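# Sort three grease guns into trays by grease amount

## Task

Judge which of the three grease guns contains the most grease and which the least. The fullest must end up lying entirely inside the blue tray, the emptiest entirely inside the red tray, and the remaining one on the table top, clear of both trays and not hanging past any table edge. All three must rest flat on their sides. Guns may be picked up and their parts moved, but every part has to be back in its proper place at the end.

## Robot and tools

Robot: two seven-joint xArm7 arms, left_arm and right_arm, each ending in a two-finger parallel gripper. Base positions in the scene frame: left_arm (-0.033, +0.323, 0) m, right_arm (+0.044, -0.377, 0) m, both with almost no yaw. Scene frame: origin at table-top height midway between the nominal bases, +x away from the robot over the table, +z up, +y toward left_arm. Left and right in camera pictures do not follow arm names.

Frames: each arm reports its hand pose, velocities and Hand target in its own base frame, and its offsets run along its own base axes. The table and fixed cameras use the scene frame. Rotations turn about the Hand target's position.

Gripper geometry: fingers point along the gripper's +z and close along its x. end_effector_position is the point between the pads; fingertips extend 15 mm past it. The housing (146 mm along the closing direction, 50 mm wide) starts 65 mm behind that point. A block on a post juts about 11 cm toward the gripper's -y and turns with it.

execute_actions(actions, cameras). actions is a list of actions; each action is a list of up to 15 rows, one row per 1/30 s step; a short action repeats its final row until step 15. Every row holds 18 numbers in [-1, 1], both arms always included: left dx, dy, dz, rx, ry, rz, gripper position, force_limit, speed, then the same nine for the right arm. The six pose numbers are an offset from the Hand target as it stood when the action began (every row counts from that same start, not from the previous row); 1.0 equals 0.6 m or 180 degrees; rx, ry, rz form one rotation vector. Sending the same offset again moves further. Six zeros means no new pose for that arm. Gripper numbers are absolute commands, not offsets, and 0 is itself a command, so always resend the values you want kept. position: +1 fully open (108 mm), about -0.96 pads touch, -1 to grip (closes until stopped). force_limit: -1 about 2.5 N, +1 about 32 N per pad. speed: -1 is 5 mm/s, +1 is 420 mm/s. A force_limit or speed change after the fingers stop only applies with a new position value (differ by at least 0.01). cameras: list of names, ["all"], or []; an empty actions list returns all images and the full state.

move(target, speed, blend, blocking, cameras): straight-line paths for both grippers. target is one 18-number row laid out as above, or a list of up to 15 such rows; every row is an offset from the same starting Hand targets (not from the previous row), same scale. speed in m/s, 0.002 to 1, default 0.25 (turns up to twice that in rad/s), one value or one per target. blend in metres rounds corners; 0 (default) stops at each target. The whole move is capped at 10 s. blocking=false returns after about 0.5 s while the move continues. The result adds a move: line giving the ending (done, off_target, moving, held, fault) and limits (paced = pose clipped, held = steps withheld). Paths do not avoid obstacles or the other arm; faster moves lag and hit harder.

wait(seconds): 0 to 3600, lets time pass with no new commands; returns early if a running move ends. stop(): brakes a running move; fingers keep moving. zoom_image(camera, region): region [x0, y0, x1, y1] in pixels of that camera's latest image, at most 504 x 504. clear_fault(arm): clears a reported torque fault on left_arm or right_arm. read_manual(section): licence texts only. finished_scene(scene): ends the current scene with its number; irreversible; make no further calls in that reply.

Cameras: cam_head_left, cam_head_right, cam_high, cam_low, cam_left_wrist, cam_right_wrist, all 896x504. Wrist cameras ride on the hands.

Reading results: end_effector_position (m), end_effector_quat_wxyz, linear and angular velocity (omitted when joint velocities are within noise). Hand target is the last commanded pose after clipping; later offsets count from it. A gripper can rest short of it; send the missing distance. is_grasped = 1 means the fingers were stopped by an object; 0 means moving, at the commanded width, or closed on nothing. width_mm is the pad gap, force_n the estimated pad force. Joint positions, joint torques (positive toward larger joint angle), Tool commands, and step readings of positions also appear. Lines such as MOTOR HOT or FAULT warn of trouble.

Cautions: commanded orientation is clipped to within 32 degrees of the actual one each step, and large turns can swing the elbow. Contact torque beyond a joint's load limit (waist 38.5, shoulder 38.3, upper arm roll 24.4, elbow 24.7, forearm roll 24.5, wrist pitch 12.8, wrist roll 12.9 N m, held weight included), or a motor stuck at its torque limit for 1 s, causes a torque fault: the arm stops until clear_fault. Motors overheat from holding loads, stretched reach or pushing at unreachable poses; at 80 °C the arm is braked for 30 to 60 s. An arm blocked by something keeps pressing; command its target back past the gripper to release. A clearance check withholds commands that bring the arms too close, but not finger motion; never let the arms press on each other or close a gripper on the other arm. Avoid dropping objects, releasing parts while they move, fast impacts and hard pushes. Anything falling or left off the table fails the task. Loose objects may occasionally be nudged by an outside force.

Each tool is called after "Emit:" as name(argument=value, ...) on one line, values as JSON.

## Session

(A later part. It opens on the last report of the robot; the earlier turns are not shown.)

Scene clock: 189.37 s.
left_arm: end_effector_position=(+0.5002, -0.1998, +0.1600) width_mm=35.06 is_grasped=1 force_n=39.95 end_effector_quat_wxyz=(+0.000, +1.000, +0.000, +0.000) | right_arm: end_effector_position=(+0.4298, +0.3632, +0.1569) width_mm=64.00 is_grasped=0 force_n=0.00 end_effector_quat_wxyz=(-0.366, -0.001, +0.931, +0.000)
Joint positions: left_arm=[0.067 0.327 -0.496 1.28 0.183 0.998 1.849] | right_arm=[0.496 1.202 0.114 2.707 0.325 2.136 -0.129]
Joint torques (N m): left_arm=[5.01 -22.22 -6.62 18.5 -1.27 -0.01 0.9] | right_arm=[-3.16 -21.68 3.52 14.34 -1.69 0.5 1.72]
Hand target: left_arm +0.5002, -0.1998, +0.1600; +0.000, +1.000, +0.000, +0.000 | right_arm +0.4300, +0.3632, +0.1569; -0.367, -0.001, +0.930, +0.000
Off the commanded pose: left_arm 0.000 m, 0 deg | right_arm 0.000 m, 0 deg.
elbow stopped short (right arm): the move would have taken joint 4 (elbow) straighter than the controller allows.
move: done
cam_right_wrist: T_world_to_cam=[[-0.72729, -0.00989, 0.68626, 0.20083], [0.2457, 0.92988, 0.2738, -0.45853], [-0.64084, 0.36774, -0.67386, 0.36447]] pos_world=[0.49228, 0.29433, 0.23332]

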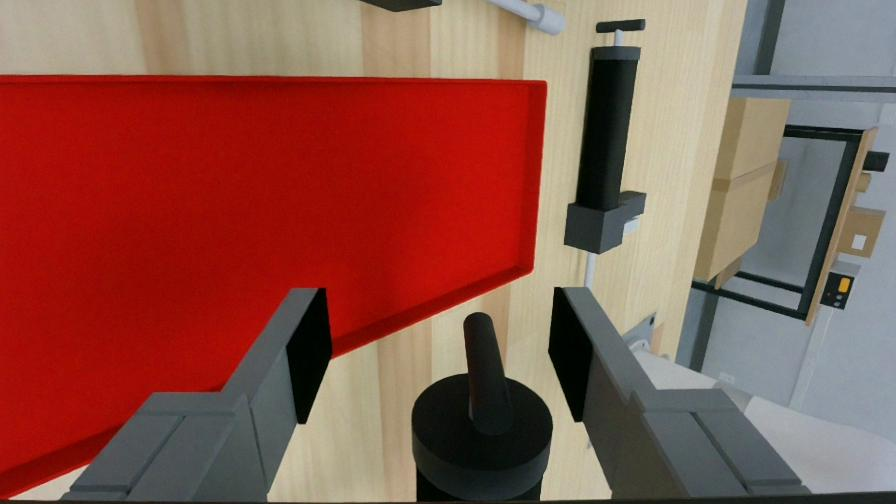

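Emit:
move(target=[0,0,0,0,0,0,-1,1,-0.2,-0.0133,0,0.0125,0,0,0,0.2,0.7,-0.2], speed=0.1)

Emit:
execute_actions(actions=[[[0,0,0,0,0,0,-1,1,-0.2,0,0,0,0,0,0,-1,0.7,-0.2]],[[0,0,0,0,0,0,-1,1,-0.2,0,0,0,0,0,0,-1,0.7,-0.2]]], cameras=["cam_right_wrist"])

Emit:
move(target=[0,0,0,0,0,0,-1,1,-0.2,0,-0.025,0,0,0,0,-1,0.7,-0.2], speed=0.05)

Emit:
move(target=[0,0,0,0,0,0,-1,1,-0.2,0,-0.025,0,0,0,0,-1,0.7,-0.2], speed=0.05, cameras=["cam_right_wrist"])

Scene clock: 200.10 s.
left_arm: end_effector_position=(+0.5002, -0.1998, +0.1600) width_mm=35.06 is_grasped=1 force_n=39.95 end_effector_quat_wxyz=(+0.000, +1.000, +0.000, +0.000) | right_arm: end_effector_position=(+0.4221, +0.3632, +0.1644) width_mm=64.00 is_grasped=0 force_n=0.00 end_effector_quat_wxyz=(-0.367, -0.001, +0.930, +0.000)
Joint positions: left_arm=[0.067 0.327 -0.496 1.28 0.183 0.998 1.849] | right_arm=[0.498 1.074 0.096 2.497 0.333 2.058 -0.155]
Joint torques (N m): left_arm=[4.66 -23.02 -6.66 18.43 -1.01 -0.26 1.05] | right_arm=[-2.6 -42.25 -0.69 9.5 5.37 -1.43 -1.46]
Hand target: left_arm +0.5002, -0.1998, +0.1600; +0.000, +1.000, +0.000, +0.000 | right_arm +0.4221, +0.3632, +0.1644; -0.367, -0.001, +0.930, +0.000
Off the commanded pose: left_arm 0.000 m, 0 deg | right_arm 0.000 m, 0 deg.
move: done

Scene clock: 201.30 s.
left_arm: end_effector_position=(+0.5003, -0.1998, +0.1600) width_mm=35.06 is_grasped=1 force_n=39.47 end_effector_quat_wxyz=(+0.000, +1.000, +0.000, +0.000) | right_arm: end_effector_position=(+0.4221, +0.3632, +0.1644) width_mm=8.10 is_grasped=1 force_n=46.03 end_effector_quat_wxyz=(-0.367, -0.001, +0.930, +0.000)
Joint positions: left_arm=[0.067 0.327 -0.496 1.28 0.183 0.998 1.849] | right_arm=[0.498 1.073 0.096 2.495 0.333 2.057 -0.155]
Joint torques (N m): left_arm=[2.58 -23.3 -6.53 16.1 0.73 -1.08 -0.74] | right_arm=[-1.01 -42.45 0.75 10.04 5.82 -0.33 -1.48]
Hand target: left_arm +0.5002, -0.1998, +0.1600; +0.000, +1.000, +0.000, +0.000 | right_arm +0.4221, +0.3632, +0.1644; -0.367, -0.001, +0.930, +0.000
Off the commanded pose: left_arm 0.000 m, 0 deg | right_arm 0.000 m, 0 deg.
Step readings (end_effector_position of left_arm | right_arm):
0: (+0.5002, -0.1998, +0.1600) | (+0.4221, +0.3632, +0.1644)
1: (+0.5002, -0.1998, +0.1600) | (+0.4221, +0.3632, +0.1644)
2: (+0.5002, -0.1998, +0.1600) | (+0.4221, +0.3632, +0.1644)
4: (+0.5002, -0.1998, +0.1600) | (+0.4221, +0.3632, +0.1644)
8: (+0.5002, -0.1998, +0.1600) | (+0.4221, +0.3632, +0.1644)
15: (+0.5003, -0.1998, +0.1600) | (+0.4221, +0.3632, +0.1644)
16: (+0.5003, -0.1998, +0.1600) | (+0.4221, +0.3632, +0.1644)
17: (+0.5003, -0.1998, +0.1600) | (+0.4221, +0.3632, +0.1644)
19: (+0.5003, -0.1998, +0.1600) | (+0.4221, +0.3632, +0.1644)
23: (+0.5003, -0.1998, +0.1600) | (+0.4221, +0.3632, +0.1644)
30: (+0.5003, -0.1998, +0.1600) | (+0.4221, +0.3632, +0.1644)
cam_right_wrist: T_world_to_cam=[[-0.7266, -0.0097, 0.68699, 0.18951], [0.24556, 0.93019, 0.27286, -0.45858], [-0.64167, 0.36696, -0.6735, 0.3651]] pos_world=[0.48459, 0.29443, 0.24083]

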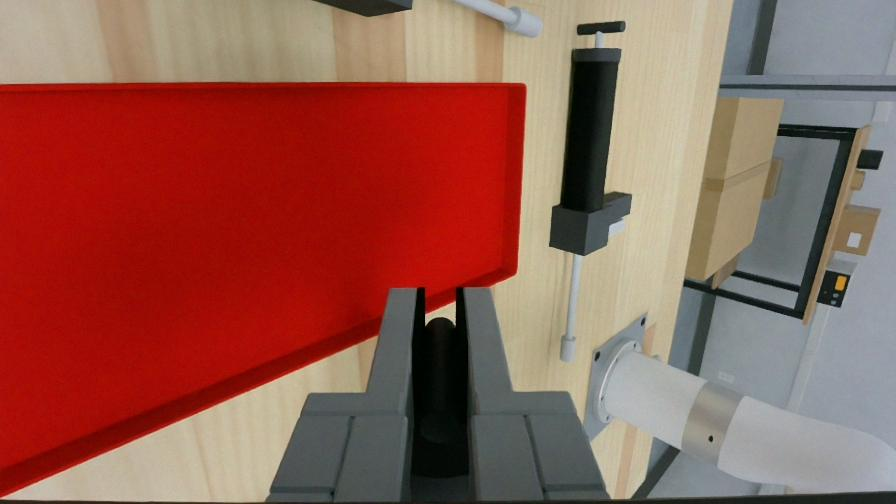

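Scene clock: 202.03 s.
left_arm: end_effector_position=(+0.5002, -0.1999, +0.1600) width_mm=35.06 is_grasped=1 force_n=39.84 end_effector_quat_wxyz=(+0.000, +1.000, +0.000, +0.000) | right_arm: end_effector_position=(+0.4221, +0.3482, +0.1644) width_mm=8.10 is_grasped=1 force_n=46.03 end_effector_quat_wxyz=(-0.367, -0.001, +0.930, +0.000)
Joint positions: left_arm=[0.067 0.327 -0.496 1.28 0.183 0.998 1.849] | right_arm=[0.48 0.994 0.083 2.358 0.326 2.009 -0.198]
Joint torques (N m): left_arm=[6.07 -22.95 -1.1 14.07 2.33 -1.28 -0.8] | right_arm=[-6.31 -41.81 -0.92 9.36 -2 -1.21 -1.48]
Hand target: left_arm +0.5002, -0.1998, +0.1600; +0.000, +1.000, +0.000, +0.000 | right_arm +0.4221, +0.3482, +0.1644; -0.367, -0.001, +0.930, +0.000
Off the commanded pose: left_arm 0.000 m, 0 deg | right_arm 0.000 m, 0 deg.
move: done

Scene clock: 202.70 s.
left_arm: end_effector_position=(+0.5003, -0.1998, +0.1600) width_mm=35.06 is_grasped=1 force_n=40.01 end_effector_quat_wxyz=(+0.000, +1.000, +0.000, +0.000) | right_arm: end_effector_position=(+0.4220, +0.3332, +0.1644) width_mm=8.10 is_grasped=1 force_n=46.03 end_effector_quat_wxyz=(-0.367, -0.001, +0.930, +0.000)
Joint positions: left_arm=[0.067 0.327 -0.496 1.28 0.183 0.998 1.849] | right_arm=[0.463 0.937 0.073 2.26 0.317 1.978 -0.233]
Joint torques (N m): left_arm=[5.65 -22.76 -1.62 12.53 2.67 -1.7 -0.65] | right_arm=[-6.19 -41.15 -1.23 9.52 -2.29 -1.15 -1.38]
Hand target: left_arm +0.5002, -0.1998, +0.1600; +0.000, +1.000, +0.000, +0.000 | right_arm +0.4221, +0.3332, +0.1644; -0.367, -0.001, +0.930, +0.000
Off the commanded pose: left_arm 0.000 m, 0 deg | right_arm 0.000 m, 0 deg.
move: done
cam_right_wrist: T_world_to_cam=[[-0.72657, -0.00979, 0.68702, 0.18922], [0.24549, 0.9302, 0.27289, -0.43065], [-0.64173, 0.36693, -0.67345, 0.37614]] pos_world=[0.48459, 0.26443, 0.24083]

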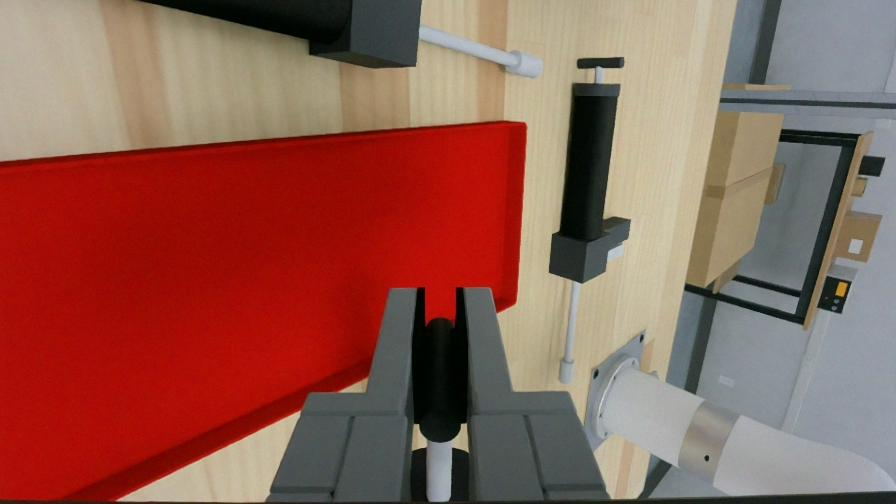

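No contact at 30.

Emit:
move(target=[0,0,0,0,0,0,-1,1,-0.2,0,-0.025,0,0,0,0,-1,0.7,-0.2], speed=0.05)

Emit:
move(target=[0,0,0,0,0,0,-1,1,-0.2,0,-0.025,0,0,0,0,-1,0.7,-0.2], speed=0.05)

Scene clock: 208.17 s.
left_arm: end_effector_position=(+0.5002, -0.1998, +0.1600) width_mm=35.06 is_grasped=1 force_n=40.07 end_effector_quat_wxyz=(+0.000, +1.000, +0.000, +0.000) | right_arm: end_effector_position=(+0.4221, +0.3182, +0.1644) width_mm=8.10 is_grasped=1 force_n=46.03 end_effector_quat_wxyz=(-0.367, -0.001, +0.930, +0.000)
Joint positions: left_arm=[0.067 0.327 -0.496 1.28 0.183 0.998 1.849] | right_arm=[0.447 0.891 0.064 2.182 0.308 1.955 -0.266]
Joint torques (N m): left_arm=[-0.08 -22.32 -4.72 11.62 2.78 -2.99 -0.82] | right_arm=[-4.01 -40.82 -1.41 9.52 -2.27 -1.31 -1.52]
Hand target: left_arm +0.5002, -0.1998, +0.1600; +0.000, +1.000, +0.000, +0.000 | right_arm +0.4221, +0.3182, +0.1644; -0.367, -0.001, +0.930, +0.000
Off the commanded pose: left_arm 0.000 m, 0 deg | right_arm 0.000 m, 0 deg.
move: done

Scene clock: 208.80 s.
left_arm: end_effector_position=(+0.5001, -0.2001, +0.1600) width_mm=35.06 is_grasped=1 force_n=40.00 end_effector_quat_wxyz=(+0.000, +1.000, +0.000, +0.000) | right_arm: end_effector_position=(+0.4220, +0.3033, +0.1644) width_mm=8.10 is_grasped=1 force_n=46.00 end_effector_quat_wxyz=(-0.367, -0.001, +0.930, +0.000)
Joint positions: left_arm=[0.067 0.327 -0.497 1.28 0.183 0.997 1.849] | right_arm=[0.43 0.851 0.056 2.115 0.299 1.936 -0.296]
Joint torques (N m): left_arm=[14.13 -24.08 9.29 11.45 6.22 0.96 -0.98] | right_arm=[-17.87 -39.48 -7.44 7.55 -7.7 0.63 -1.6]
Hand target: left_arm +0.5002, -0.1998, +0.1600; +0.000, +1.000, +0.000, +0.000 | right_arm +0.4221, +0.3032, +0.1644; -0.367, -0.001, +0.930, +0.000
Off the commanded pose: left_arm 0.000 m, 0 deg | right_arm 0.000 m, 0 deg.
move: done

Emit:
move(target=[0,0,0,0,0,0,-1,1,-0.2,0,0.104,0,0,0,0,-1,0.7,-0.2], speed=0.1)

Emit:
execute_actions(actions=[[[0,0,0,0,0,0,-1,1,-0.2,0,0,0,0,0,0,0.2,0.7,-0.2]]], cameras=["cam_right_wrist"])

Scene clock: 216.53 s.
left_arm: end_effector_position=(+0.5002, -0.1998, +0.1600) width_mm=35.06 is_grasped=1 force_n=39.61 end_effector_quat_wxyz=(+0.000, +1.000, +0.000, +0.000) | right_arm: end_effector_position=(+0.4220, +0.3656, +0.1644) width_mm=8.10 is_grasped=1 force_n=45.99 end_effector_quat_wxyz=(-0.367, -0.001, +0.930, +0.000)
Joint positions: left_arm=[0.068 0.327 -0.497 1.28 0.183 0.998 1.849] | right_arm=[0.501 1.089 0.099 2.524 0.335 2.067 -0.147]
Joint torques (N m): left_arm=[-4.89 -26.86 -6.09 12.41 -1.18 -3.18 -0.87] | right_arm=[6.43 -22.31 3.78 18.83 1.12 1.25 1.82]
Hand target: left_arm +0.5002, -0.1998, +0.1600; +0.000, +1.000, +0.000, +0.000 | right_arm +0.4221, +0.3656, +0.1644; -0.367, -0.001, +0.930, +0.000
Off the commanded pose: left_arm 0.000 m, 0 deg | right_arm 0.000 m, 0 deg.
move: done

Scene clock: 217.23 s.
left_arm: end_effector_position=(+0.5002, -0.1998, +0.1600) width_mm=35.06 is_grasped=1 force_n=39.87 end_effector_quat_wxyz=(+0.000, +1.000, +0.000, +0.000) | right_arm: end_effector_position=(+0.4220, +0.3656, +0.1644) width_mm=63.99 is_grasped=0 force_n=0.00 end_effector_quat_wxyz=(-0.367, -0.001, +0.930, +0.000)
Joint positions: left_arm=[0.068 0.327 -0.497 1.28 0.183 0.998 1.849] | right_arm=[0.501 1.09 0.099 2.526 0.335 2.068 -0.147]
Joint torques (N m): left_arm=[-3.81 -24.83 -5.03 12.97 -1 -2.84 -0.81] | right_arm=[3.99 -21.18 1.31 17.93 -1.48 1.17 1.87]
Hand target: left_arm +0.5002, -0.1998, +0.1600; +0.000, +1.000, +0.000, +0.000 | right_arm +0.4221, +0.3656, +0.1644; -0.367, -0.001, +0.930, +0.000
Off the commanded pose: left_arm 0.000 m, 0 deg | right_arm 0.000 m, 0 deg.
Step readings (end_effector_position of left_arm | right_arm):
0: (+0.5002, -0.1998, +0.1600) | (+0.4220, +0.3656, +0.1644)
1: (+0.5002, -0.1998, +0.1600) | (+0.4220, +0.3656, +0.1644)
2: (+0.5002, -0.1998, +0.1600) | (+0.4220, +0.3656, +0.1644)
4: (+0.5002, -0.1998, +0.1600) | (+0.4220, +0.3657, +0.1645)
8: (+0.5002, -0.1998, +0.1600) | (+0.4220, +0.3657, +0.1644)
15: (+0.5002, -0.1998, +0.1600) | (+0.4220, +0.3656, +0.1644)
cam_right_wrist: T_world_to_cam=[[-0.72655, -0.00988, 0.68705, 0.18955], [0.24546, 0.93019, 0.27296, -0.46079], [-0.64178, 0.36696, -0.6734, 0.36425]] pos_world=[0.48459, 0.29683, 0.24083]

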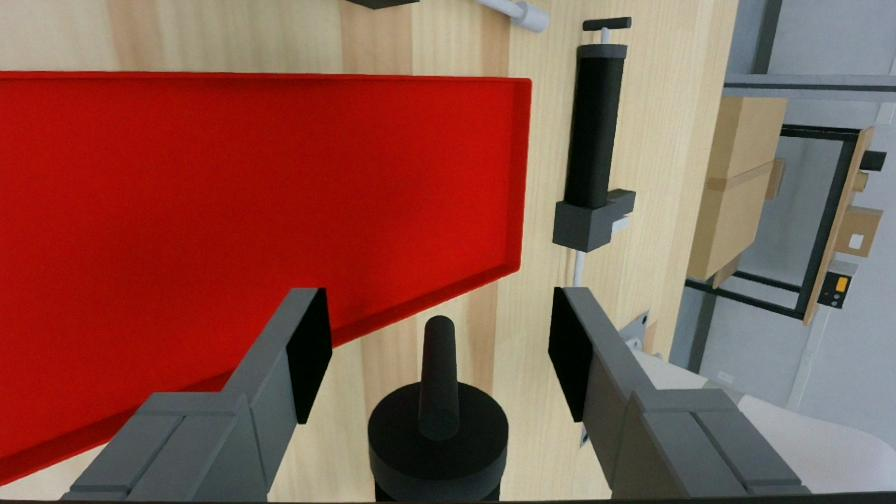

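Emit:
execute_actions(actions=[[[0,0,0,0,0,0,-1,1,-0.2,0,0,0,0,0,0,-1,0.7,0]]])

Emit:
move(target=[0,0,0,0,0,0,-1,1,-0.2,0,0.0045,0,0,0,0,-1,0.7,0], speed=0.04)

Emit:
execute_actions(actions=[[[0,0,0,0,0,0,-1,1,-0.2,0,0,0,0,0,0,0.2,0.7,-0.2]]], cameras=["cam_right_wrist"])

Scene clock: 228.20 s.
left_arm: end_effector_position=(+0.5002, -0.1998, +0.1599) width_mm=35.06 is_grasped=1 force_n=39.62 end_effector_quat_wxyz=(+0.000, +1.000, +0.000, +0.000) | right_arm: end_effector_position=(+0.4221, +0.3656, +0.1644) width_mm=8.36 is_grasped=1 force_n=29.79 end_effector_quat_wxyz=(-0.367, -0.001, +0.930, +0.000)
Joint positions: left_arm=[0.068 0.327 -0.497 1.28 0.183 0.998 1.849] | right_arm=[0.501 1.09 0.099 2.526 0.335 2.068 -0.147]
Joint torques (N m): left_arm=[2.37 -24.04 -2.15 14.26 -1.17 -1.85 -0.44] | right_arm=[-1.96 -21.92 0.16 17.6 -0.64 1.04 1.07]
Hand target: left_arm +0.5002, -0.1998, +0.1600; +0.000, +1.000, +0.000, +0.000 | right_arm +0.4221, +0.3656, +0.1644; -0.367, -0.001, +0.930, +0.000
Off the commanded pose: left_arm 0.000 m, 0 deg | right_arm 0.000 m, 0 deg.
Step readings (end_effector_position of left_arm | right_arm):
0: (+0.5002, -0.1998, +0.1599) | (+0.4221, +0.3656, +0.1644)
1: (+0.5002, -0.1998, +0.1599) | (+0.4221, +0.3656, +0.1644)
2: (+0.5002, -0.1998, +0.1599) | (+0.4221, +0.3656, +0.1644)
4: (+0.5002, -0.1998, +0.1599) | (+0.4221, +0.3656, +0.1644)
8: (+0.5002, -0.1998, +0.1599) | (+0.4221, +0.3656, +0.1644)
15: (+0.5002, -0.1998, +0.1599) | (+0.4221, +0.3656, +0.1644)

Scene clock: 228.77 s.
left_arm: end_effector_position=(+0.5003, -0.1997, +0.1599) width_mm=35.06 is_grasped=1 force_n=38.95 end_effector_quat_wxyz=(+0.000, +1.000, +0.001, +0.000) | right_arm: end_effector_position=(+0.4221, +0.3683, +0.1644) width_mm=8.36 is_grasped=1 force_n=29.78 end_effector_quat_wxyz=(-0.367, -0.001, +0.930, +0.000)
Joint positions: left_arm=[0.068 0.327 -0.497 1.28 0.183 0.998 1.849] | right_arm=[0.505 1.113 0.102 2.565 0.336 2.083 -0.136]
Joint torques (N m): left_arm=[-0.43 -24.39 -4.76 14.4 -1.15 -1.85 0.01] | right_arm=[11.79 -21.8 5.46 18.14 7.77 1.52 1.72]
Hand target: left_arm +0.5002, -0.1998, +0.1600; +0.000, +1.000, +0.000, +0.000 | right_arm +0.4221, +0.3683, +0.1644; -0.367, -0.001, +0.930, +0.000
Off the commanded pose: left_arm 0.000 m, 0 deg | right_arm 0.000 m, 0 deg.
move: done

Scene clock: 229.47 s.
left_arm: end_effector_position=(+0.5002, -0.1998, +0.1599) width_mm=35.06 is_grasped=1 force_n=39.87 end_effector_quat_wxyz=(+0.000, +1.000, +0.000, +0.000) | right_arm: end_effector_position=(+0.4220, +0.3683, +0.1644) width_mm=63.99 is_grasped=0 force_n=0.00 end_effector_quat_wxyz=(-0.367, -0.001, +0.930, +0.000)
Joint positions: left_arm=[0.068 0.327 -0.497 1.28 0.183 0.998 1.849] | right_arm=[0.505 1.113 0.102 2.566 0.336 2.083 -0.136]
Joint torques (N m): left_arm=[-2.8 -25.51 -6.45 14.84 -0.88 -1.76 0.66] | right_arm=[-2.92 -21.63 -0.92 17.94 -1.33 1.18 1.68]
Hand target: left_arm +0.5002, -0.1998, +0.1600; +0.000, +1.000, +0.000, +0.000 | right_arm +0.4221, +0.3683, +0.1644; -0.367, -0.001, +0.930, +0.000
Off the commanded pose: left_arm 0.000 m, 0 deg | right_arm 0.000 m, 0 deg.
Step readings (end_effector_position of left_arm | right_arm):
0: (+0.5003, -0.1997, +0.1599) | (+0.4221, +0.3683, +0.1644)
1: (+0.5003, -0.1997, +0.1599) | (+0.4221, +0.3683, +0.1644)
2: (+0.5003, -0.1997, +0.1599) | (+0.4220, +0.3684, +0.1644)
4: (+0.5003, -0.1997, +0.1599) | (+0.4219, +0.3685, +0.1644)
8: (+0.5003, -0.1998, +0.1599) | (+0.4219, +0.3685, +0.1644)
15: (+0.5002, -0.1998, +0.1599) | (+0.4220, +0.3684, +0.1644)
cam_right_wrist: T_world_to_cam=[[-0.72653, -0.00982, 0.68706, 0.18954], [0.24557, 0.93015, 0.27297, -0.46335], [-0.64175, 0.36705, -0.67337, 0.36321]] pos_world=[0.48459, 0.29953, 0.24083]

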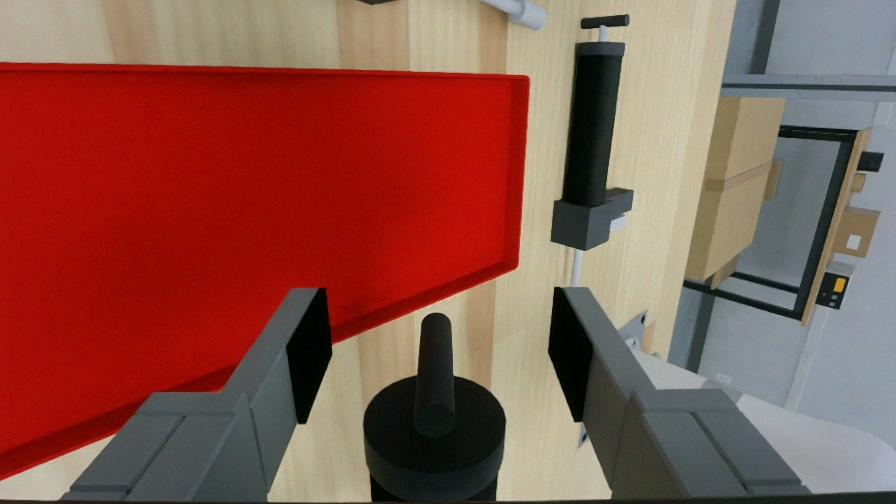

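Emit:
move(target=[[0,0,0,0,0,0,-1,1,-0.2,0.083,0,0.1,0,0,0,0.2,1,-0.2],[-0.06,0.06,0,0,0,0.494,-1,1,-0.2,-0.039,-0.23,0.06,-0.206,-0.175,-0.523,0.2,1,-0.2],[-0.06,0.06,-0.23,0,0,0.494,-1,1,-0.2,-0.039,-0.23,-0.237,-0.206,-0.175,-0.523,0.2,1,-0.2]], speed=[0.3,0.5,0.14], blend=[0.02,0.02,0], cameras=["cam_right_wrist","cam_left_wrist"])

Scene clock: 253.37 s.
left_arm: end_effector_position=(+0.4642, -0.1638, +0.0220) width_mm=35.06 is_grasped=1 force_n=39.77 end_effector_quat_wxyz=(+0.000, +0.713, +0.701, +0.000) | right_arm: end_effector_position=(+0.3986, +0.2303, +0.0222) width_mm=64.00 is_grasped=0 force_n=0.00 end_effector_quat_wxyz=(+0.000, +0.762, +0.648, +0.000)
Joint positions: left_arm=[-0.059 0.426 -0.278 0.989 0.206 0.587 0.318] | right_arm=[0.647 0.334 -0.119 0.86 0.078 0.531 1.414]
Joint torques (N m): left_arm=[-4.39 -19.18 -0.33 14.94 2.93 -3.5 -1.17] | right_arm=[-4.94 -11.66 1.44 15.6 3.85 -3.52 -1.61]
Hand target: left_arm +0.4642, -0.1638, +0.0220; +0.000, +0.713, +0.701, +0.000 | right_arm +0.3987, +0.2303, +0.0222; +0.000, +0.762, +0.648, +0.000
Off the commanded pose: left_arm 0.000 m, 0 deg | right_arm 0.000 m, 0 deg.
elbow stopped short (right arm): the move would have taken joint 4 (elbow) straighter than the controller allows.
move: done
cam_left_wrist: T_world_to_cam=[[0.02243, 0.99949, -0.02268, 0.1533], [0.92187, -0.0119, 0.38732, -0.41173], [0.38685, -0.02959, -0.92167, -0.04633]] pos_world=[0.39404, -0.1595, 0.12025]
cam_right_wrist: T_world_to_cam=[[0.15279, 0.98824, 0.00668, -0.29643], [0.91882, -0.14454, 0.36726, -0.31337], [0.3639, -0.04998, -0.9301, 0.0039]] pos_world=[0.3318, 0.24785, 0.12069]
Images, in order (width x height): cam_left_wrist 896x504, cam_right_wrist 896x504.

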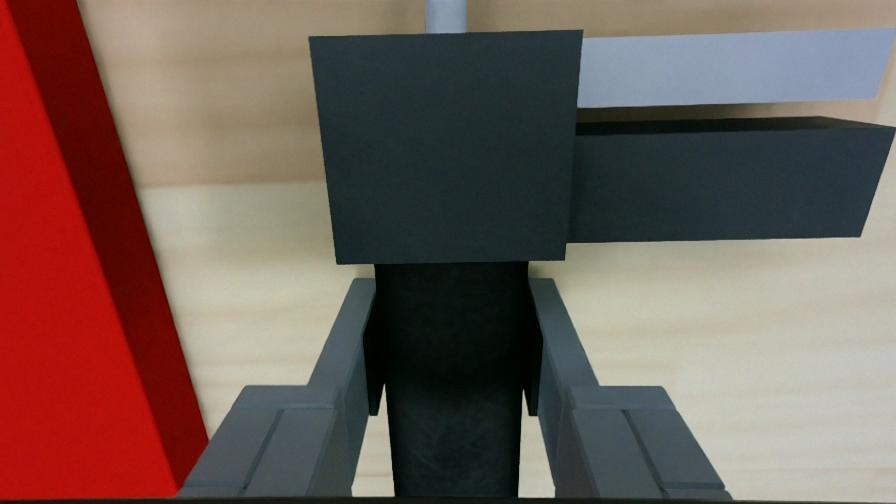

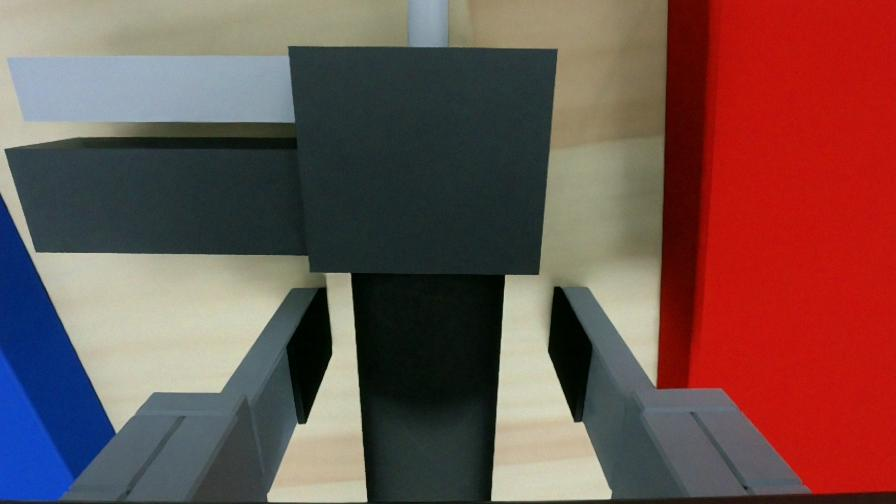

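Emit:
execute_actions(actions=[[[0,0,0,0,0,0,0.2,1,-0.4,0,0,0,0,0,0,-1,1,-0.2]],[[0,0,0,0,0,0,0.2,1,-0.4,0,0,0,0,0,0,-1,1,-0.2]]])

Emit:
move(target=[[0,0,0.3,0,0,0,0.2,1,-0.4,0,0,0.13,0,0,0,-1,1,-0.2],[0.02,-0.044,0.455,0,0,-0.494,0.2,1,-0.4,0.002,0.116,0.23,0,0,0.552,-1,1,-0.2]], speed=[0.35,0.45], blend=[0.03,0], cameras=["cam_left_wrist"])

Scene clock: 267.37 s.
left_arm: end_effector_position=(+0.4642, -0.1638, +0.0219) width_mm=64.00 is_grasped=0 force_n=0.00 end_effector_quat_wxyz=(+0.000, +0.713, +0.701, +0.000) | right_arm: end_effector_position=(+0.3987, +0.2303, +0.0222) width_mm=35.08 is_grasped=1 force_n=51.97 end_effector_quat_wxyz=(+0.000, +0.762, +0.648, +0.000)
Joint positions: left_arm=[-0.059 0.426 -0.278 0.989 0.206 0.587 0.318] | right_arm=[0.647 0.334 -0.119 0.86 0.078 0.531 1.414]
Joint torques (N m): left_arm=[-1.41 -32.42 -3.47 7.84 -0.13 0.27 -0.25] | right_arm=[2.19 -15.88 0.53 11.07 -2.53 -1.68 0.84]
Hand target: left_arm +0.4642, -0.1638, +0.0220; +0.000, +0.713, +0.701, +0.000 | right_arm +0.3987, +0.2303, +0.0222; +0.000, +0.762, +0.648, +0.000
Off the commanded pose: left_arm 0.000 m, 0 deg | right_arm 0.000 m, 0 deg.
Step readings (end_effector_position of left_arm | right_arm):
0: (+0.4642, -0.1638, +0.0220) | (+0.3987, +0.2303, +0.0222)
1: (+0.4642, -0.1638, +0.0220) | (+0.3987, +0.2303, +0.0222)
2: (+0.4643, -0.1638, +0.0220) | (+0.3987, +0.2303, +0.0222)
4: (+0.4643, -0.1638, +0.0219) | (+0.3987, +0.2303, +0.0222)
8: (+0.4643, -0.1638, +0.0219) | (+0.3987, +0.2303, +0.0222)
15: (+0.4643, -0.1638, +0.0219) | (+0.3987, +0.2303, +0.0222)
16: (+0.4643, -0.1638, +0.0219) | (+0.3987, +0.2303, +0.0222)
17: (+0.4643, -0.1638, +0.0219) | (+0.3987, +0.2303, +0.0222)
19: (+0.4643, -0.1638, +0.0219) | (+0.3987, +0.2303, +0.0222)
23: (+0.4643, -0.1638, +0.0219) | (+0.3987, +0.2303, +0.0222)
30: (+0.4642, -0.1638, +0.0219) | (+0.3987, +0.2303, +0.0222)

Scene clock: 270.33 s.
left_arm: end_effector_position=(+0.4762, -0.1902, +0.2949) width_mm=64.00 is_grasped=0 force_n=0.00 end_effector_quat_wxyz=(+0.000, +1.000, +0.000, +0.000) | right_arm: end_effector_position=(+0.3999, +0.2999, +0.1602) width_mm=35.09 is_grasped=1 force_n=51.87 end_effector_quat_wxyz=(+0.000, -0.001, +1.000, +0.000)
Joint positions: left_arm=[0.018 0.126 -0.427 1.438 0.053 1.324 1.936] | right_arm=[0.604 0.17 0.041 1.113 -0.01 0.943 -0.137]
Joint torques (N m): left_arm=[5.12 -16.47 -3.4 17.57 -1.19 0.32 0.99] | right_arm=[-5.39 -13.78 2.26 21.17 2.81 -0.18 -1.55]
Hand target: left_arm +0.4762, -0.1902, +0.2950; +0.000, +1.000, +0.000, +0.000 | right_arm +0.3999, +0.2999, +0.1602; +0.000, -0.001, +1.000, +0.000
Off the commanded pose: left_arm 0.000 m, 0 deg | right_arm 0.000 m, 0 deg.
move: done
cam_left_wrist: T_world_to_cam=[[0.99974, -0.00353, -0.0227, -0.47064], [0.00554, -0.92197, 0.38722, -0.26547], [-0.02229, -0.38724, -0.92171, 0.32671]] pos_world=[0.47927, -0.11989, 0.39325]

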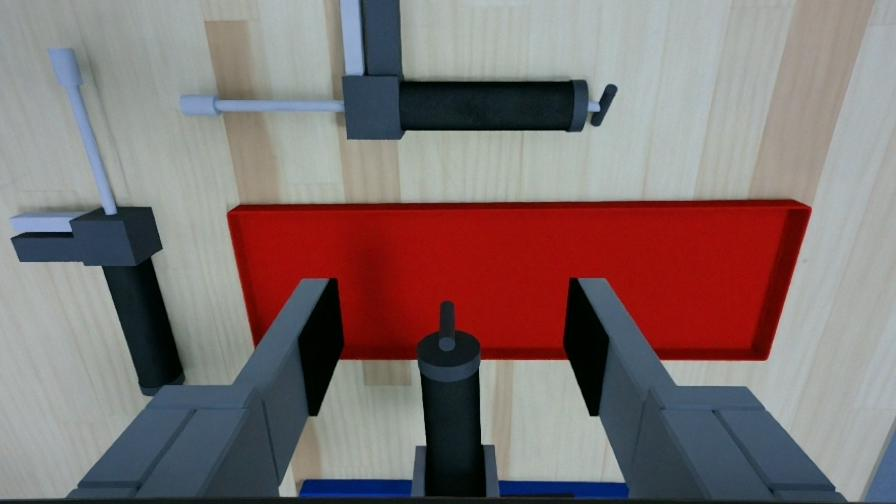

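Emit:
move(target=[[-0.011,-0.123,-0.12,0,0,0,0.2,0.7,-0.2,0,0,0,0,0,0,-1,1,-0.2],[-0.011,-0.123,-0.23,0,0,0,0.2,0.7,-0.2,0,0,0,0,0,0,-1,1,-0.2]], speed=[0.35,0.15], blend=[0.02,0], cameras=["cam_left_wrist"])

Scene clock: 281.73 s.
left_arm: end_effector_position=(+0.4697, -0.2640, +0.1570) width_mm=64.00 is_grasped=0 force_n=0.00 end_effector_quat_wxyz=(+0.000, +1.000, +0.000, +0.000) | right_arm: end_effector_position=(+0.3999, +0.2999, +0.1602) width_mm=35.09 is_grasped=1 force_n=51.87 end_effector_quat_wxyz=(+0.000, -0.001, +1.000, +0.000)
Joint positions: left_arm=[-0.093 0.326 -0.465 1.276 0.173 0.989 1.724] | right_arm=[0.604 0.17 0.041 1.113 -0.009 0.943 -0.137]
Joint torques (N m): left_arm=[-5.14 -19.51 -1.39 9.38 2.75 -2.94 -1.16] | right_arm=[-4.94 -15.15 2.07 21.17 2.96 -0.42 -1.51]
Hand target: left_arm +0.4696, -0.2640, +0.1570; +0.000, +1.000, +0.000, +0.000 | right_arm +0.3999, +0.2999, +0.1602; +0.000, -0.001, +1.000, +0.000
Off the commanded pose: left_arm 0.000 m, 0 deg | right_arm 0.000 m, 0 deg.
move: done
cam_left_wrist: T_world_to_cam=[[0.99974, -0.00349, -0.0226, -0.46746], [0.00554, -0.92194, 0.3873, -0.28005], [-0.02219, -0.38733, -0.92168, 0.17072]] pos_world=[0.47267, -0.19369, 0.25524]

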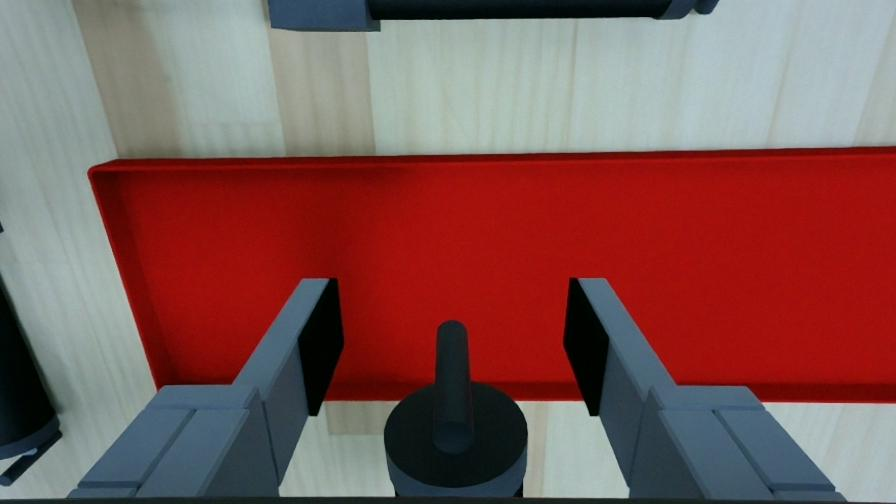

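Emit:
execute_actions(actions=[[[0,0,0,0,0,0,-1,0.7,-0.2,0,0,0,0,0,0,-1,1,-0.2]],[[0,0,0,0,0,0,-1,0.7,-0.2,0,0,0,0,0,0,-1,1,-0.2]]])

Emit:
move(target=[0,0.025,0,0,0,0,-1,0.7,-0.2,0,0,0,0,0,0,-1,1,-0.2], speed=0.05)

Emit:
move(target=[0,0.025,0,0,0,0,-1,0.7,-0.2,0,0,0,0,0,0,-1,1,-0.2], speed=0.05)

Scene clock: 289.80 s.
left_arm: end_effector_position=(+0.4696, -0.2640, +0.1569) width_mm=7.97 is_grasped=1 force_n=41.58 end_effector_quat_wxyz=(+0.000, +1.000, +0.000, +0.000) | right_arm: end_effector_position=(+0.3999, +0.2999, +0.1602) width_mm=35.09 is_grasped=1 force_n=51.61 end_effector_quat_wxyz=(+0.000, -0.001, +1.000, +0.000)
Joint positions: left_arm=[-0.093 0.326 -0.465 1.276 0.173 0.989 1.724] | right_arm=[0.604 0.17 0.041 1.113 -0.009 0.943 -0.137]
Joint torques (N m): left_arm=[-4.26 -21.09 -1.89 10.54 1.21 -2.46 -1.17] | right_arm=[-4.81 -16.31 2.27 19.68 3.07 -0.61 -1.49]
Hand target: left_arm +0.4696, -0.2640, +0.1570; +0.000, +1.000, +0.000, +0.000 | right_arm +0.3999, +0.2999, +0.1602; +0.000, -0.001, +1.000, +0.000
Off the commanded pose: left_arm 0.000 m, 0 deg | right_arm 0.000 m, 0 deg.
Step readings (end_effector_position of left_arm | right_arm):
0: (+0.4696, -0.2640, +0.1570) | (+0.3999, +0.2999, +0.1602)
1: (+0.4696, -0.2640, +0.1570) | (+0.3999, +0.2999, +0.1602)
2: (+0.4696, -0.2640, +0.1570) | (+0.3999, +0.2999, +0.1602)
4: (+0.4696, -0.2640, +0.1570) | (+0.3999, +0.2999, +0.1602)
8: (+0.4696, -0.2640, +0.1570) | (+0.3999, +0.2999, +0.1602)
15: (+0.4696, -0.2640, +0.1569) | (+0.3999, +0.2999, +0.1602)
16: (+0.4696, -0.2640, +0.1569) | (+0.3999, +0.2999, +0.1602)
17: (+0.4696, -0.2640, +0.1569) | (+0.3999, +0.2999, +0.1602)
19: (+0.4696, -0.2640, +0.1569) | (+0.3999, +0.2999, +0.1602)
23: (+0.4696, -0.2640, +0.1569) | (+0.3999, +0.2999, +0.1602)
30: (+0.4696, -0.2640, +0.1569) | (+0.3999, +0.2999, +0.1602)

Scene clock: 290.40 s.
left_arm: end_effector_position=(+0.4696, -0.2490, +0.1569) width_mm=7.97 is_grasped=1 force_n=41.58 end_effector_quat_wxyz=(+0.000, +1.000, +0.000, +0.000) | right_arm: end_effector_position=(+0.3999, +0.2999, +0.1602) width_mm=35.09 is_grasped=1 force_n=51.08 end_effector_quat_wxyz=(+0.000, -0.001, +1.000, +0.000)
Joint positions: left_arm=[-0.067 0.301 -0.46 1.244 0.159 0.978 1.757] | right_arm=[0.604 0.17 0.041 1.113 -0.009 0.943 -0.137]
Joint torques (N m): left_arm=[7.19 -44.72 0.52 9.49 -1.38 -3.11 0.84] | right_arm=[-4.33 -16.59 1.64 19.11 2.37 -0.57 -0.05]
Hand target: left_arm +0.4696, -0.2490, +0.1570; +0.000, +1.000, +0.000, +0.000 | right_arm +0.3999, +0.2999, +0.1602; +0.000, -0.001, +1.000, +0.000
Off the commanded pose: left_arm 0.000 m, 0 deg | right_arm 0.000 m, 0 deg.
move: done

Scene clock: 291.00 s.
left_arm: end_effector_position=(+0.4696, -0.2340, +0.1570) width_mm=7.97 is_grasped=1 force_n=41.60 end_effector_quat_wxyz=(+0.000, +1.000, +0.000, +0.000) | right_arm: end_effector_position=(+0.3999, +0.2999, +0.1602) width_mm=35.09 is_grasped=1 force_n=50.73 end_effector_quat_wxyz=(+0.000, -0.001, +1.000, +0.000)
Joint positions: left_arm=[-0.042 0.277 -0.455 1.213 0.146 0.968 1.79] | right_arm=[0.604 0.17 0.041 1.113 -0.009 0.943 -0.137]
Joint torques (N m): left_arm=[10.17 -44.19 1.05 9.47 -0.61 -2.74 0.79] | right_arm=[-3.98 -16.71 1.76 17.75 1.78 -0.49 0.61]
Hand target: left_arm +0.4696, -0.2340, +0.1570; +0.000, +1.000, +0.000, +0.000 | right_arm +0.3999, +0.2999, +0.1602; +0.000, -0.001, +1.000, +0.000
Off the commanded pose: left_arm 0.000 m, 0 deg | right_arm 0.000 m, 0 deg.
move: done

Emit:
move(target=[0,0.025,0,0,0,0,-1,0.7,-0.2,0,0,0,0,0,0,-1,1,-0.2], speed=0.05)

Scene clock: 295.33 s.
left_arm: end_effector_position=(+0.4696, -0.2190, +0.1570) width_mm=7.97 is_grasped=1 force_n=41.60 end_effector_quat_wxyz=(+0.000, +1.000, +0.000, +0.000) | right_arm: end_effector_position=(+0.3997, +0.3001, +0.1602) width_mm=35.09 is_grasped=1 force_n=51.08 end_effector_quat_wxyz=(+0.000, -0.001, +1.000, +0.000)
Joint positions: left_arm=[-0.018 0.254 -0.449 1.185 0.134 0.959 1.824] | right_arm=[0.604 0.17 0.042 1.113 -0.009 0.943 -0.137]
Joint torques (N m): left_arm=[16.92 -42.77 9.83 7.63 1.22 -0.92 1] | right_arm=[-12.52 -17.03 -6.66 10.57 -3.68 0.12 0.6]
Hand target: left_arm +0.4696, -0.2190, +0.1570; +0.000, +1.000, +0.000, +0.000 | right_arm +0.3999, +0.2999, +0.1602; +0.000, -0.001, +1.000, +0.000
Off the commanded pose: left_arm 0.000 m, 0 deg | right_arm 0.000 m, 0 deg.
move: done

Emit:
move(target=[0,-0.0795,0,0,0,0,-1,0.7,-0.2,0,0,0,0,0,0,-1,1,-0.2], speed=0.1)

Emit:
execute_actions(actions=[[[0,0,0,0,0,0,0.2,0.7,-0.2,0,0,0,0,0,0,-1,1,-0.2]]], cameras=["cam_left_wrist"])

Scene clock: 303.13 s.
left_arm: end_effector_position=(+0.4697, -0.2666, +0.1569) width_mm=7.97 is_grasped=1 force_n=41.58 end_effector_quat_wxyz=(+0.000, +1.000, +0.001, +0.000) | right_arm: end_effector_position=(+0.3998, +0.2998, +0.1601) width_mm=35.09 is_grasped=1 force_n=51.67 end_effector_quat_wxyz=(+0.000, -0.001, +1.000, -0.001)
Joint positions: left_arm=[-0.096 0.331 -0.467 1.282 0.176 0.991 1.718] | right_arm=[0.604 0.17 0.041 1.112 -0.01 0.943 -0.137]
Joint torques (N m): left_arm=[-9.27 -19.2 -8.19 16.79 1.84 0.09 -1.07] | right_arm=[3.29 -18.09 3.09 20.05 2.96 -5.01 0.9]
Hand target: left_arm +0.4696, -0.2667, +0.1570; +0.000, +1.000, +0.000, +0.000 | right_arm +0.3999, +0.2999, +0.1602; +0.000, -0.001, +1.000, +0.000
Off the commanded pose: left_arm 0.000 m, 0 deg | right_arm 0.000 m, 0 deg.
move: done

Scene clock: 303.83 s.
left_arm: end_effector_position=(+0.4696, -0.2667, +0.1569) width_mm=64.00 is_grasped=0 force_n=0.00 end_effector_quat_wxyz=(+0.000, +1.000, +0.000, +0.000) | right_arm: end_effector_position=(+0.3998, +0.2999, +0.1602) width_mm=35.09 is_grasped=1 force_n=51.28 end_effector_quat_wxyz=(+0.000, -0.001, +1.000, +0.000)
Joint positions: left_arm=[-0.096 0.331 -0.467 1.282 0.176 0.991 1.718] | right_arm=[0.604 0.17 0.042 1.113 -0.01 0.943 -0.137]
Joint torques (N m): left_arm=[3.64 -21.81 -1.09 15.14 -0.56 -0.11 -0.69] | right_arm=[0.35 -18.5 0.38 21.03 3.07 -0.33 0.92]
Hand target: left_arm +0.4696, -0.2667, +0.1570; +0.000, +1.000, +0.000, +0.000 | right_arm +0.3999, +0.2999, +0.1602; +0.000, -0.001, +1.000, +0.000
Off the commanded pose: left_arm 0.000 m, 0 deg | right_arm 0.000 m, 0 deg.
Step readings (end_effector_position of left_arm | right_arm):
0: (+0.4697, -0.2666, +0.1569) | (+0.3998, +0.2998, +0.1601)
1: (+0.4697, -0.2666, +0.1569) | (+0.3998, +0.2998, +0.1601)
2: (+0.4696, -0.2667, +0.1570) | (+0.3998, +0.2999, +0.1601)
4: (+0.4695, -0.2669, +0.1570) | (+0.3998, +0.2999, +0.1602)
8: (+0.4695, -0.2669, +0.1570) | (+0.3998, +0.2999, +0.1602)
15: (+0.4696, -0.2668, +0.1570) | (+0.3998, +0.3000, +0.1602)
cam_left_wrist: T_world_to_cam=[[0.99974, -0.00353, -0.0227, -0.46745], [0.00554, -0.92197, 0.38722, -0.28262], [-0.02229, -0.38724, -0.92171, 0.16971]] pos_world=[0.47267, -0.19649, 0.25524]

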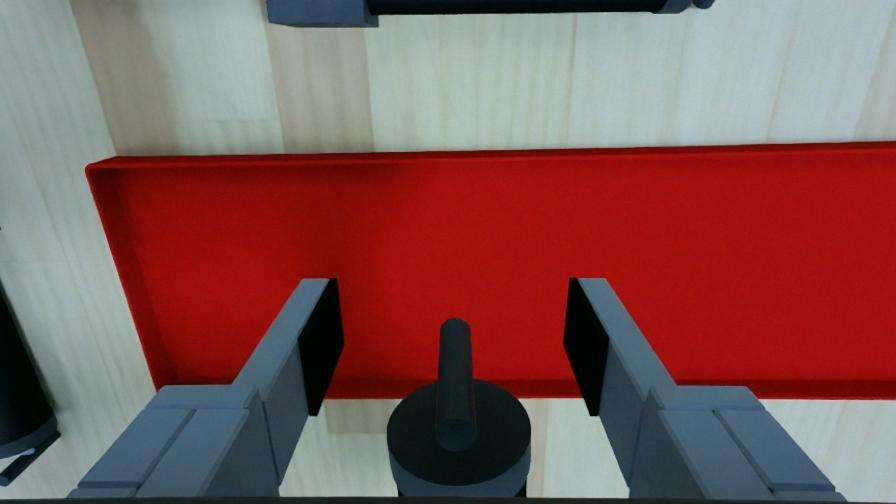

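Emit:
move(target=[[0,0,0.18,0,0,0,0.2,0.7,-0.2,0,0,0,0,0,0,-1,1,-0.2],[-0.1,0.45,0.3,0,0,0,0.2,0.7,-0.2,0.03,0.06,0,0,0,-0.25,-1,1,-0.2],[-0.12,0.6,0.32,0,0,0,0.2,0.7,-0.2,0.067,0.168,-0.06,0,0,-0.503,-1,1,-0.2]], speed=[0.3,0.4,0.4], blend=[0.03,0.05,0], cameras=["cam_right_wrist"])

Scene clock: 319.93 s.
left_arm: end_effector_position=(+0.3976, +0.0933, +0.3490) width_mm=64.00 is_grasped=0 force_n=0.00 end_effector_quat_wxyz=(+0.000, +1.000, +0.000, +0.000) | right_arm: end_effector_position=(+0.4401, +0.4007, +0.1242) width_mm=35.10 is_grasped=1 force_n=51.05 end_effector_quat_wxyz=(+0.000, +0.710, +0.704, +0.000)
Joint positions: left_arm=[0.298 -0.235 -0.058 1.207 -0.014 1.442 2.598] | right_arm=[0.817 0.519 -0.095 1.507 0.057 0.991 1.496]
Joint torques (N m): left_arm=[5.05 -9.43 2.41 17.54 3.28 0.23 1.07] | right_arm=[5.52 -19 -3.09 21.44 1.91 -0.24 1.67]
Hand target: left_arm +0.3976, +0.0933, +0.3490; +0.000, +1.000, +0.000, +0.000 | right_arm +0.4401, +0.4007, +0.1242; +0.000, +0.710, +0.704, +0.000
Off the commanded pose: left_arm 0.000 m, 0 deg | right_arm 0.000 m, 0 deg.
move: done
cam_right_wrist: T_world_to_cam=[[-0.00049, 0.99998, 0.00675, -0.4091], [0.93009, -0.00203, 0.36733, -0.4263], [0.36733, 0.00646, -0.93007, 0.0681]] pos_world=[0.37128, 0.40779, 0.22269]

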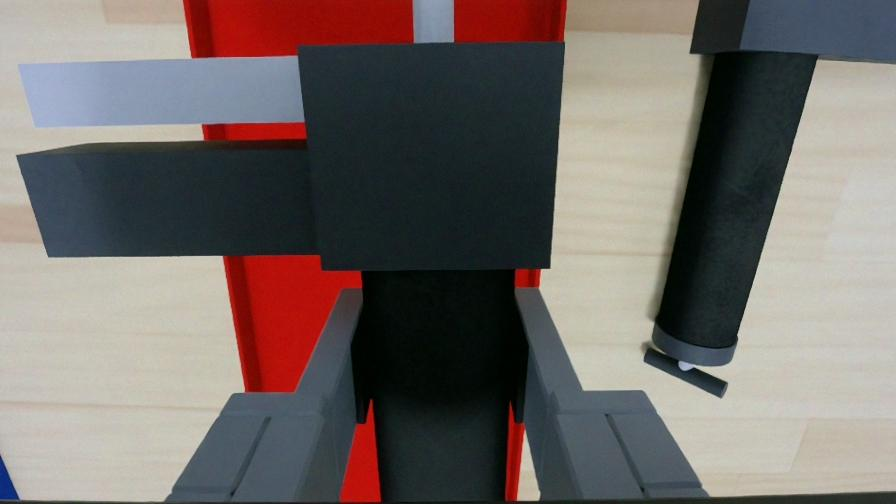

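Emit:
move(target=[0,0,0,0,0,0,0.2,0.7,-0.2,0,0,-0.162,0,0,0,-1,1,-0.2], speed=0.13)

Emit:
execute_actions(actions=[[[0,0,0,0,0,0,0.2,0.7,-0.2,0,0,0,0,0,0,0.2,1,-0.4]],[[0,0,0,0,0,0,0.2,0.7,-0.2,0,0,0,0,0,0,0.2,1,-0.4]]])

Emit:
move(target=[[0,0,0,0,0,0,0.2,0.7,-0.2,0,0,0.3,0,0,0,0.2,1,-0.4],[0,0,0,0,0,0,0.2,0.7,-0.2,-0.5505,-0.041,0.3,0,0,0.503,0.2,1,-0.4]], speed=[0.3,0.45], blend=[0.03,0], cameras=["cam_right_wrist","cam_high"])

Scene clock: 335.57 s.
left_arm: end_effector_position=(+0.3976, +0.0933, +0.3490) width_mm=64.00 is_grasped=0 force_n=0.00 end_effector_quat_wxyz=(+0.000, +1.000, +0.000, +0.000) | right_arm: end_effector_position=(+0.4400, +0.4007, +0.0270) width_mm=35.10 is_grasped=1 force_n=51.15 end_effector_quat_wxyz=(+0.000, +0.710, +0.704, +0.000)
Joint positions: left_arm=[0.298 -0.235 -0.058 1.207 -0.014 1.442 2.598] | right_arm=[0.81 0.673 -0.084 1.452 0.075 0.783 1.484]
Joint torques (N m): left_arm=[5.09 -9.42 2.44 17.51 2.94 0.23 0.73] | right_arm=[-2.51 -19.77 0.96 19.82 3.77 -3.87 -1.52]
Hand target: left_arm +0.3976, +0.0933, +0.3490; +0.000, +1.000, +0.000, +0.000 | right_arm +0.4401, +0.4007, +0.0270; +0.000, +0.710, +0.704, +0.000
Off the commanded pose: left_arm 0.000 m, 0 deg | right_arm 0.000 m, 0 deg.
move: done

Scene clock: 336.77 s.
left_arm: end_effector_position=(+0.3976, +0.0933, +0.3490) width_mm=64.00 is_grasped=0 force_n=0.00 end_effector_quat_wxyz=(+0.000, +1.000, +0.000, +0.000) | right_arm: end_effector_position=(+0.4401, +0.4007, +0.0270) width_mm=63.99 is_grasped=0 force_n=-0.26 end_effector_quat_wxyz=(+0.000, +0.710, +0.704, +0.000)
Joint positions: left_arm=[0.298 -0.235 -0.058 1.207 -0.014 1.442 2.598] | right_arm=[0.81 0.673 -0.084 1.452 0.075 0.783 1.484]
Joint torques (N m): left_arm=[4.67 -10.14 2.6 17.27 2.81 0.12 0.74] | right_arm=[-2.64 -17.85 0.92 9.69 3.2 0.02 -1.45]
Hand target: left_arm +0.3976, +0.0933, +0.3490; +0.000, +1.000, +0.000, +0.000 | right_arm +0.4401, +0.4007, +0.0270; +0.000, +0.710, +0.704, +0.000
Off the commanded pose: left_arm 0.000 m, 0 deg | right_arm 0.000 m, 0 deg.
Step readings (end_effector_position of left_arm | right_arm):
0: (+0.3976, +0.0933, +0.3490) | (+0.4400, +0.4007, +0.0270)
1: (+0.3976, +0.0933, +0.3490) | (+0.4400, +0.4007, +0.0270)
2: (+0.3976, +0.0933, +0.3490) | (+0.4400, +0.4007, +0.0270)
4: (+0.3976, +0.0933, +0.3490) | (+0.4401, +0.4008, +0.0271)
8: (+0.3976, +0.0933, +0.3490) | (+0.4401, +0.4008, +0.0271)
15: (+0.3976, +0.0933, +0.3490) | (+0.4401, +0.4008, +0.0271)
16: (+0.3976, +0.0933, +0.3490) | (+0.4401, +0.4008, +0.0271)
17: (+0.3976, +0.0933, +0.3490) | (+0.4401, +0.4008, +0.0271)
19: (+0.3976, +0.0933, +0.3490) | (+0.4401, +0.4008, +0.0271)
23: (+0.3976, +0.0933, +0.3490) | (+0.4401, +0.4008, +0.0270)
30: (+0.3976, +0.0933, +0.3490) | (+0.4401, +0.4007, +0.0270)

Scene clock: 339.60 s.
left_arm: end_effector_position=(+0.3976, +0.0933, +0.3490) width_mm=64.00 is_grasped=0 force_n=0.00 end_effector_quat_wxyz=(+0.000, +1.000, +0.000, +0.000) | right_arm: end_effector_position=(+0.1098, +0.3761, +0.2070) width_mm=64.00 is_grasped=0 force_n=0.00 end_effector_quat_wxyz=(+0.000, -0.001, +1.000, +0.000)
Joint positions: left_arm=[0.298 -0.235 -0.058 1.207 -0.014 1.442 2.598] | right_arm=[1.095 -0.241 0.182 0.796 0.05 1.034 0.459]
Joint torques (N m): left_arm=[5.14 -9.74 2.32 17.38 2.86 0.39 0.8] | right_arm=[3.61 -19.99 1.5 10.35 3.1 -0.01 -1.47]
Hand target: left_arm +0.3976, +0.0933, +0.3490; +0.000, +1.000, +0.000, +0.000 | right_arm +0.1098, +0.3761, +0.2070; +0.000, -0.001, +1.000, +0.000
Off the commanded pose: left_arm 0.000 m, 0 deg | right_arm 0.000 m, 0 deg.
move: done
cam_right_wrist: T_world_to_cam=[[-0.99993, -0.00992, 0.0067, 0.10432], [-0.00676, 0.93007, 0.36733, -0.39735], [-0.00987, 0.36726, -0.93007, 0.17228]] pos_world=[0.10333, 0.30733, 0.30549]
Images, in order (width x height): cam_high 896x504, cam_right_wrist 896x504.

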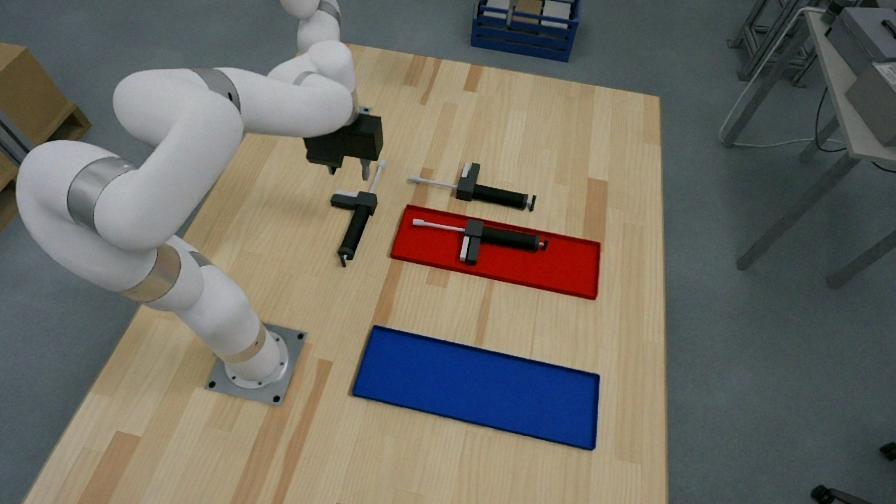

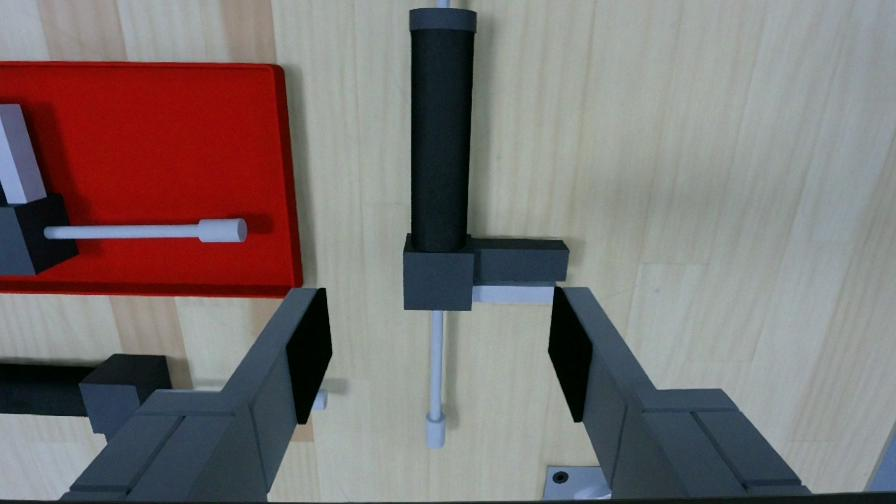

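Emit:
move(target=[0,0,0,0,0,0,0.2,0.7,-0.2,0,0,-0.3083,0,0,0,0.2,1,-0.4], speed=0.2, cameras=["cam_right_wrist"])

Scene clock: 350.67 s.
left_arm: end_effector_position=(+0.3976, +0.0933, +0.3490) width_mm=64.00 is_grasped=0 force_n=0.00 end_effector_quat_wxyz=(+0.000, +1.000, +0.000, +0.000) | right_arm: end_effector_position=(+0.1098, +0.3761, +0.0220) width_mm=64.00 is_grasped=0 force_n=0.00 end_effector_quat_wxyz=(+0.000, -0.001, +1.000, +0.000)
Joint positions: left_arm=[0.298 -0.235 -0.058 1.207 -0.014 1.442 2.598] | right_arm=[1.093 0.17 0.184 0.606 -0.073 0.441 0.553]
Joint torques (N m): left_arm=[4.64 -9.8 2.42 17.35 2.53 0.11 0.52] | right_arm=[3.69 -8.98 -0.98 14.62 -3.02 -3.5 1.69]
Hand target: left_arm +0.3976, +0.0933, +0.3490; +0.000, +1.000, +0.000, +0.000 | right_arm +0.1098, +0.3761, +0.0220; +0.000, -0.001, +1.000, +0.000
Off the commanded pose: left_arm 0.000 m, 0 deg | right_arm 0.000 m, 0 deg.
move: done
cam_right_wrist: T_world_to_cam=[[-0.99993, -0.00992, 0.0067, 0.10556], [-0.00676, 0.93007, 0.36733, -0.32943], [-0.00987, 0.36726, -0.93007, 0.00031]] pos_world=[0.10333, 0.30733, 0.12059]

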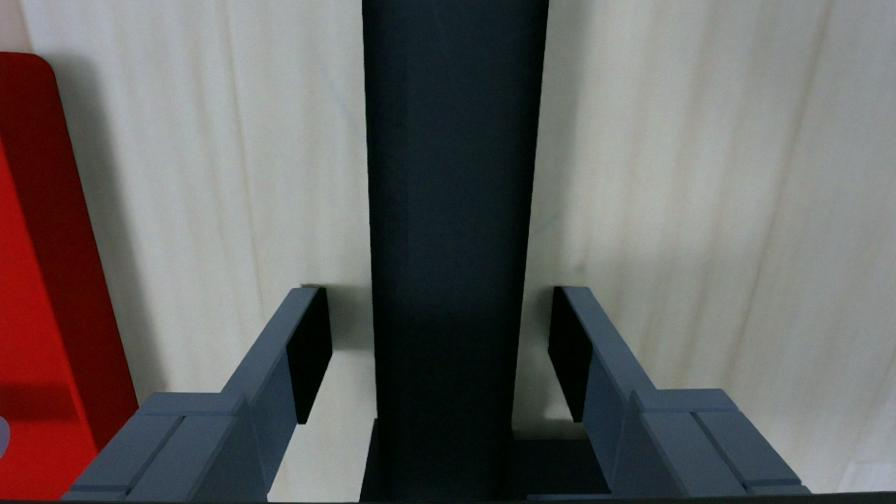

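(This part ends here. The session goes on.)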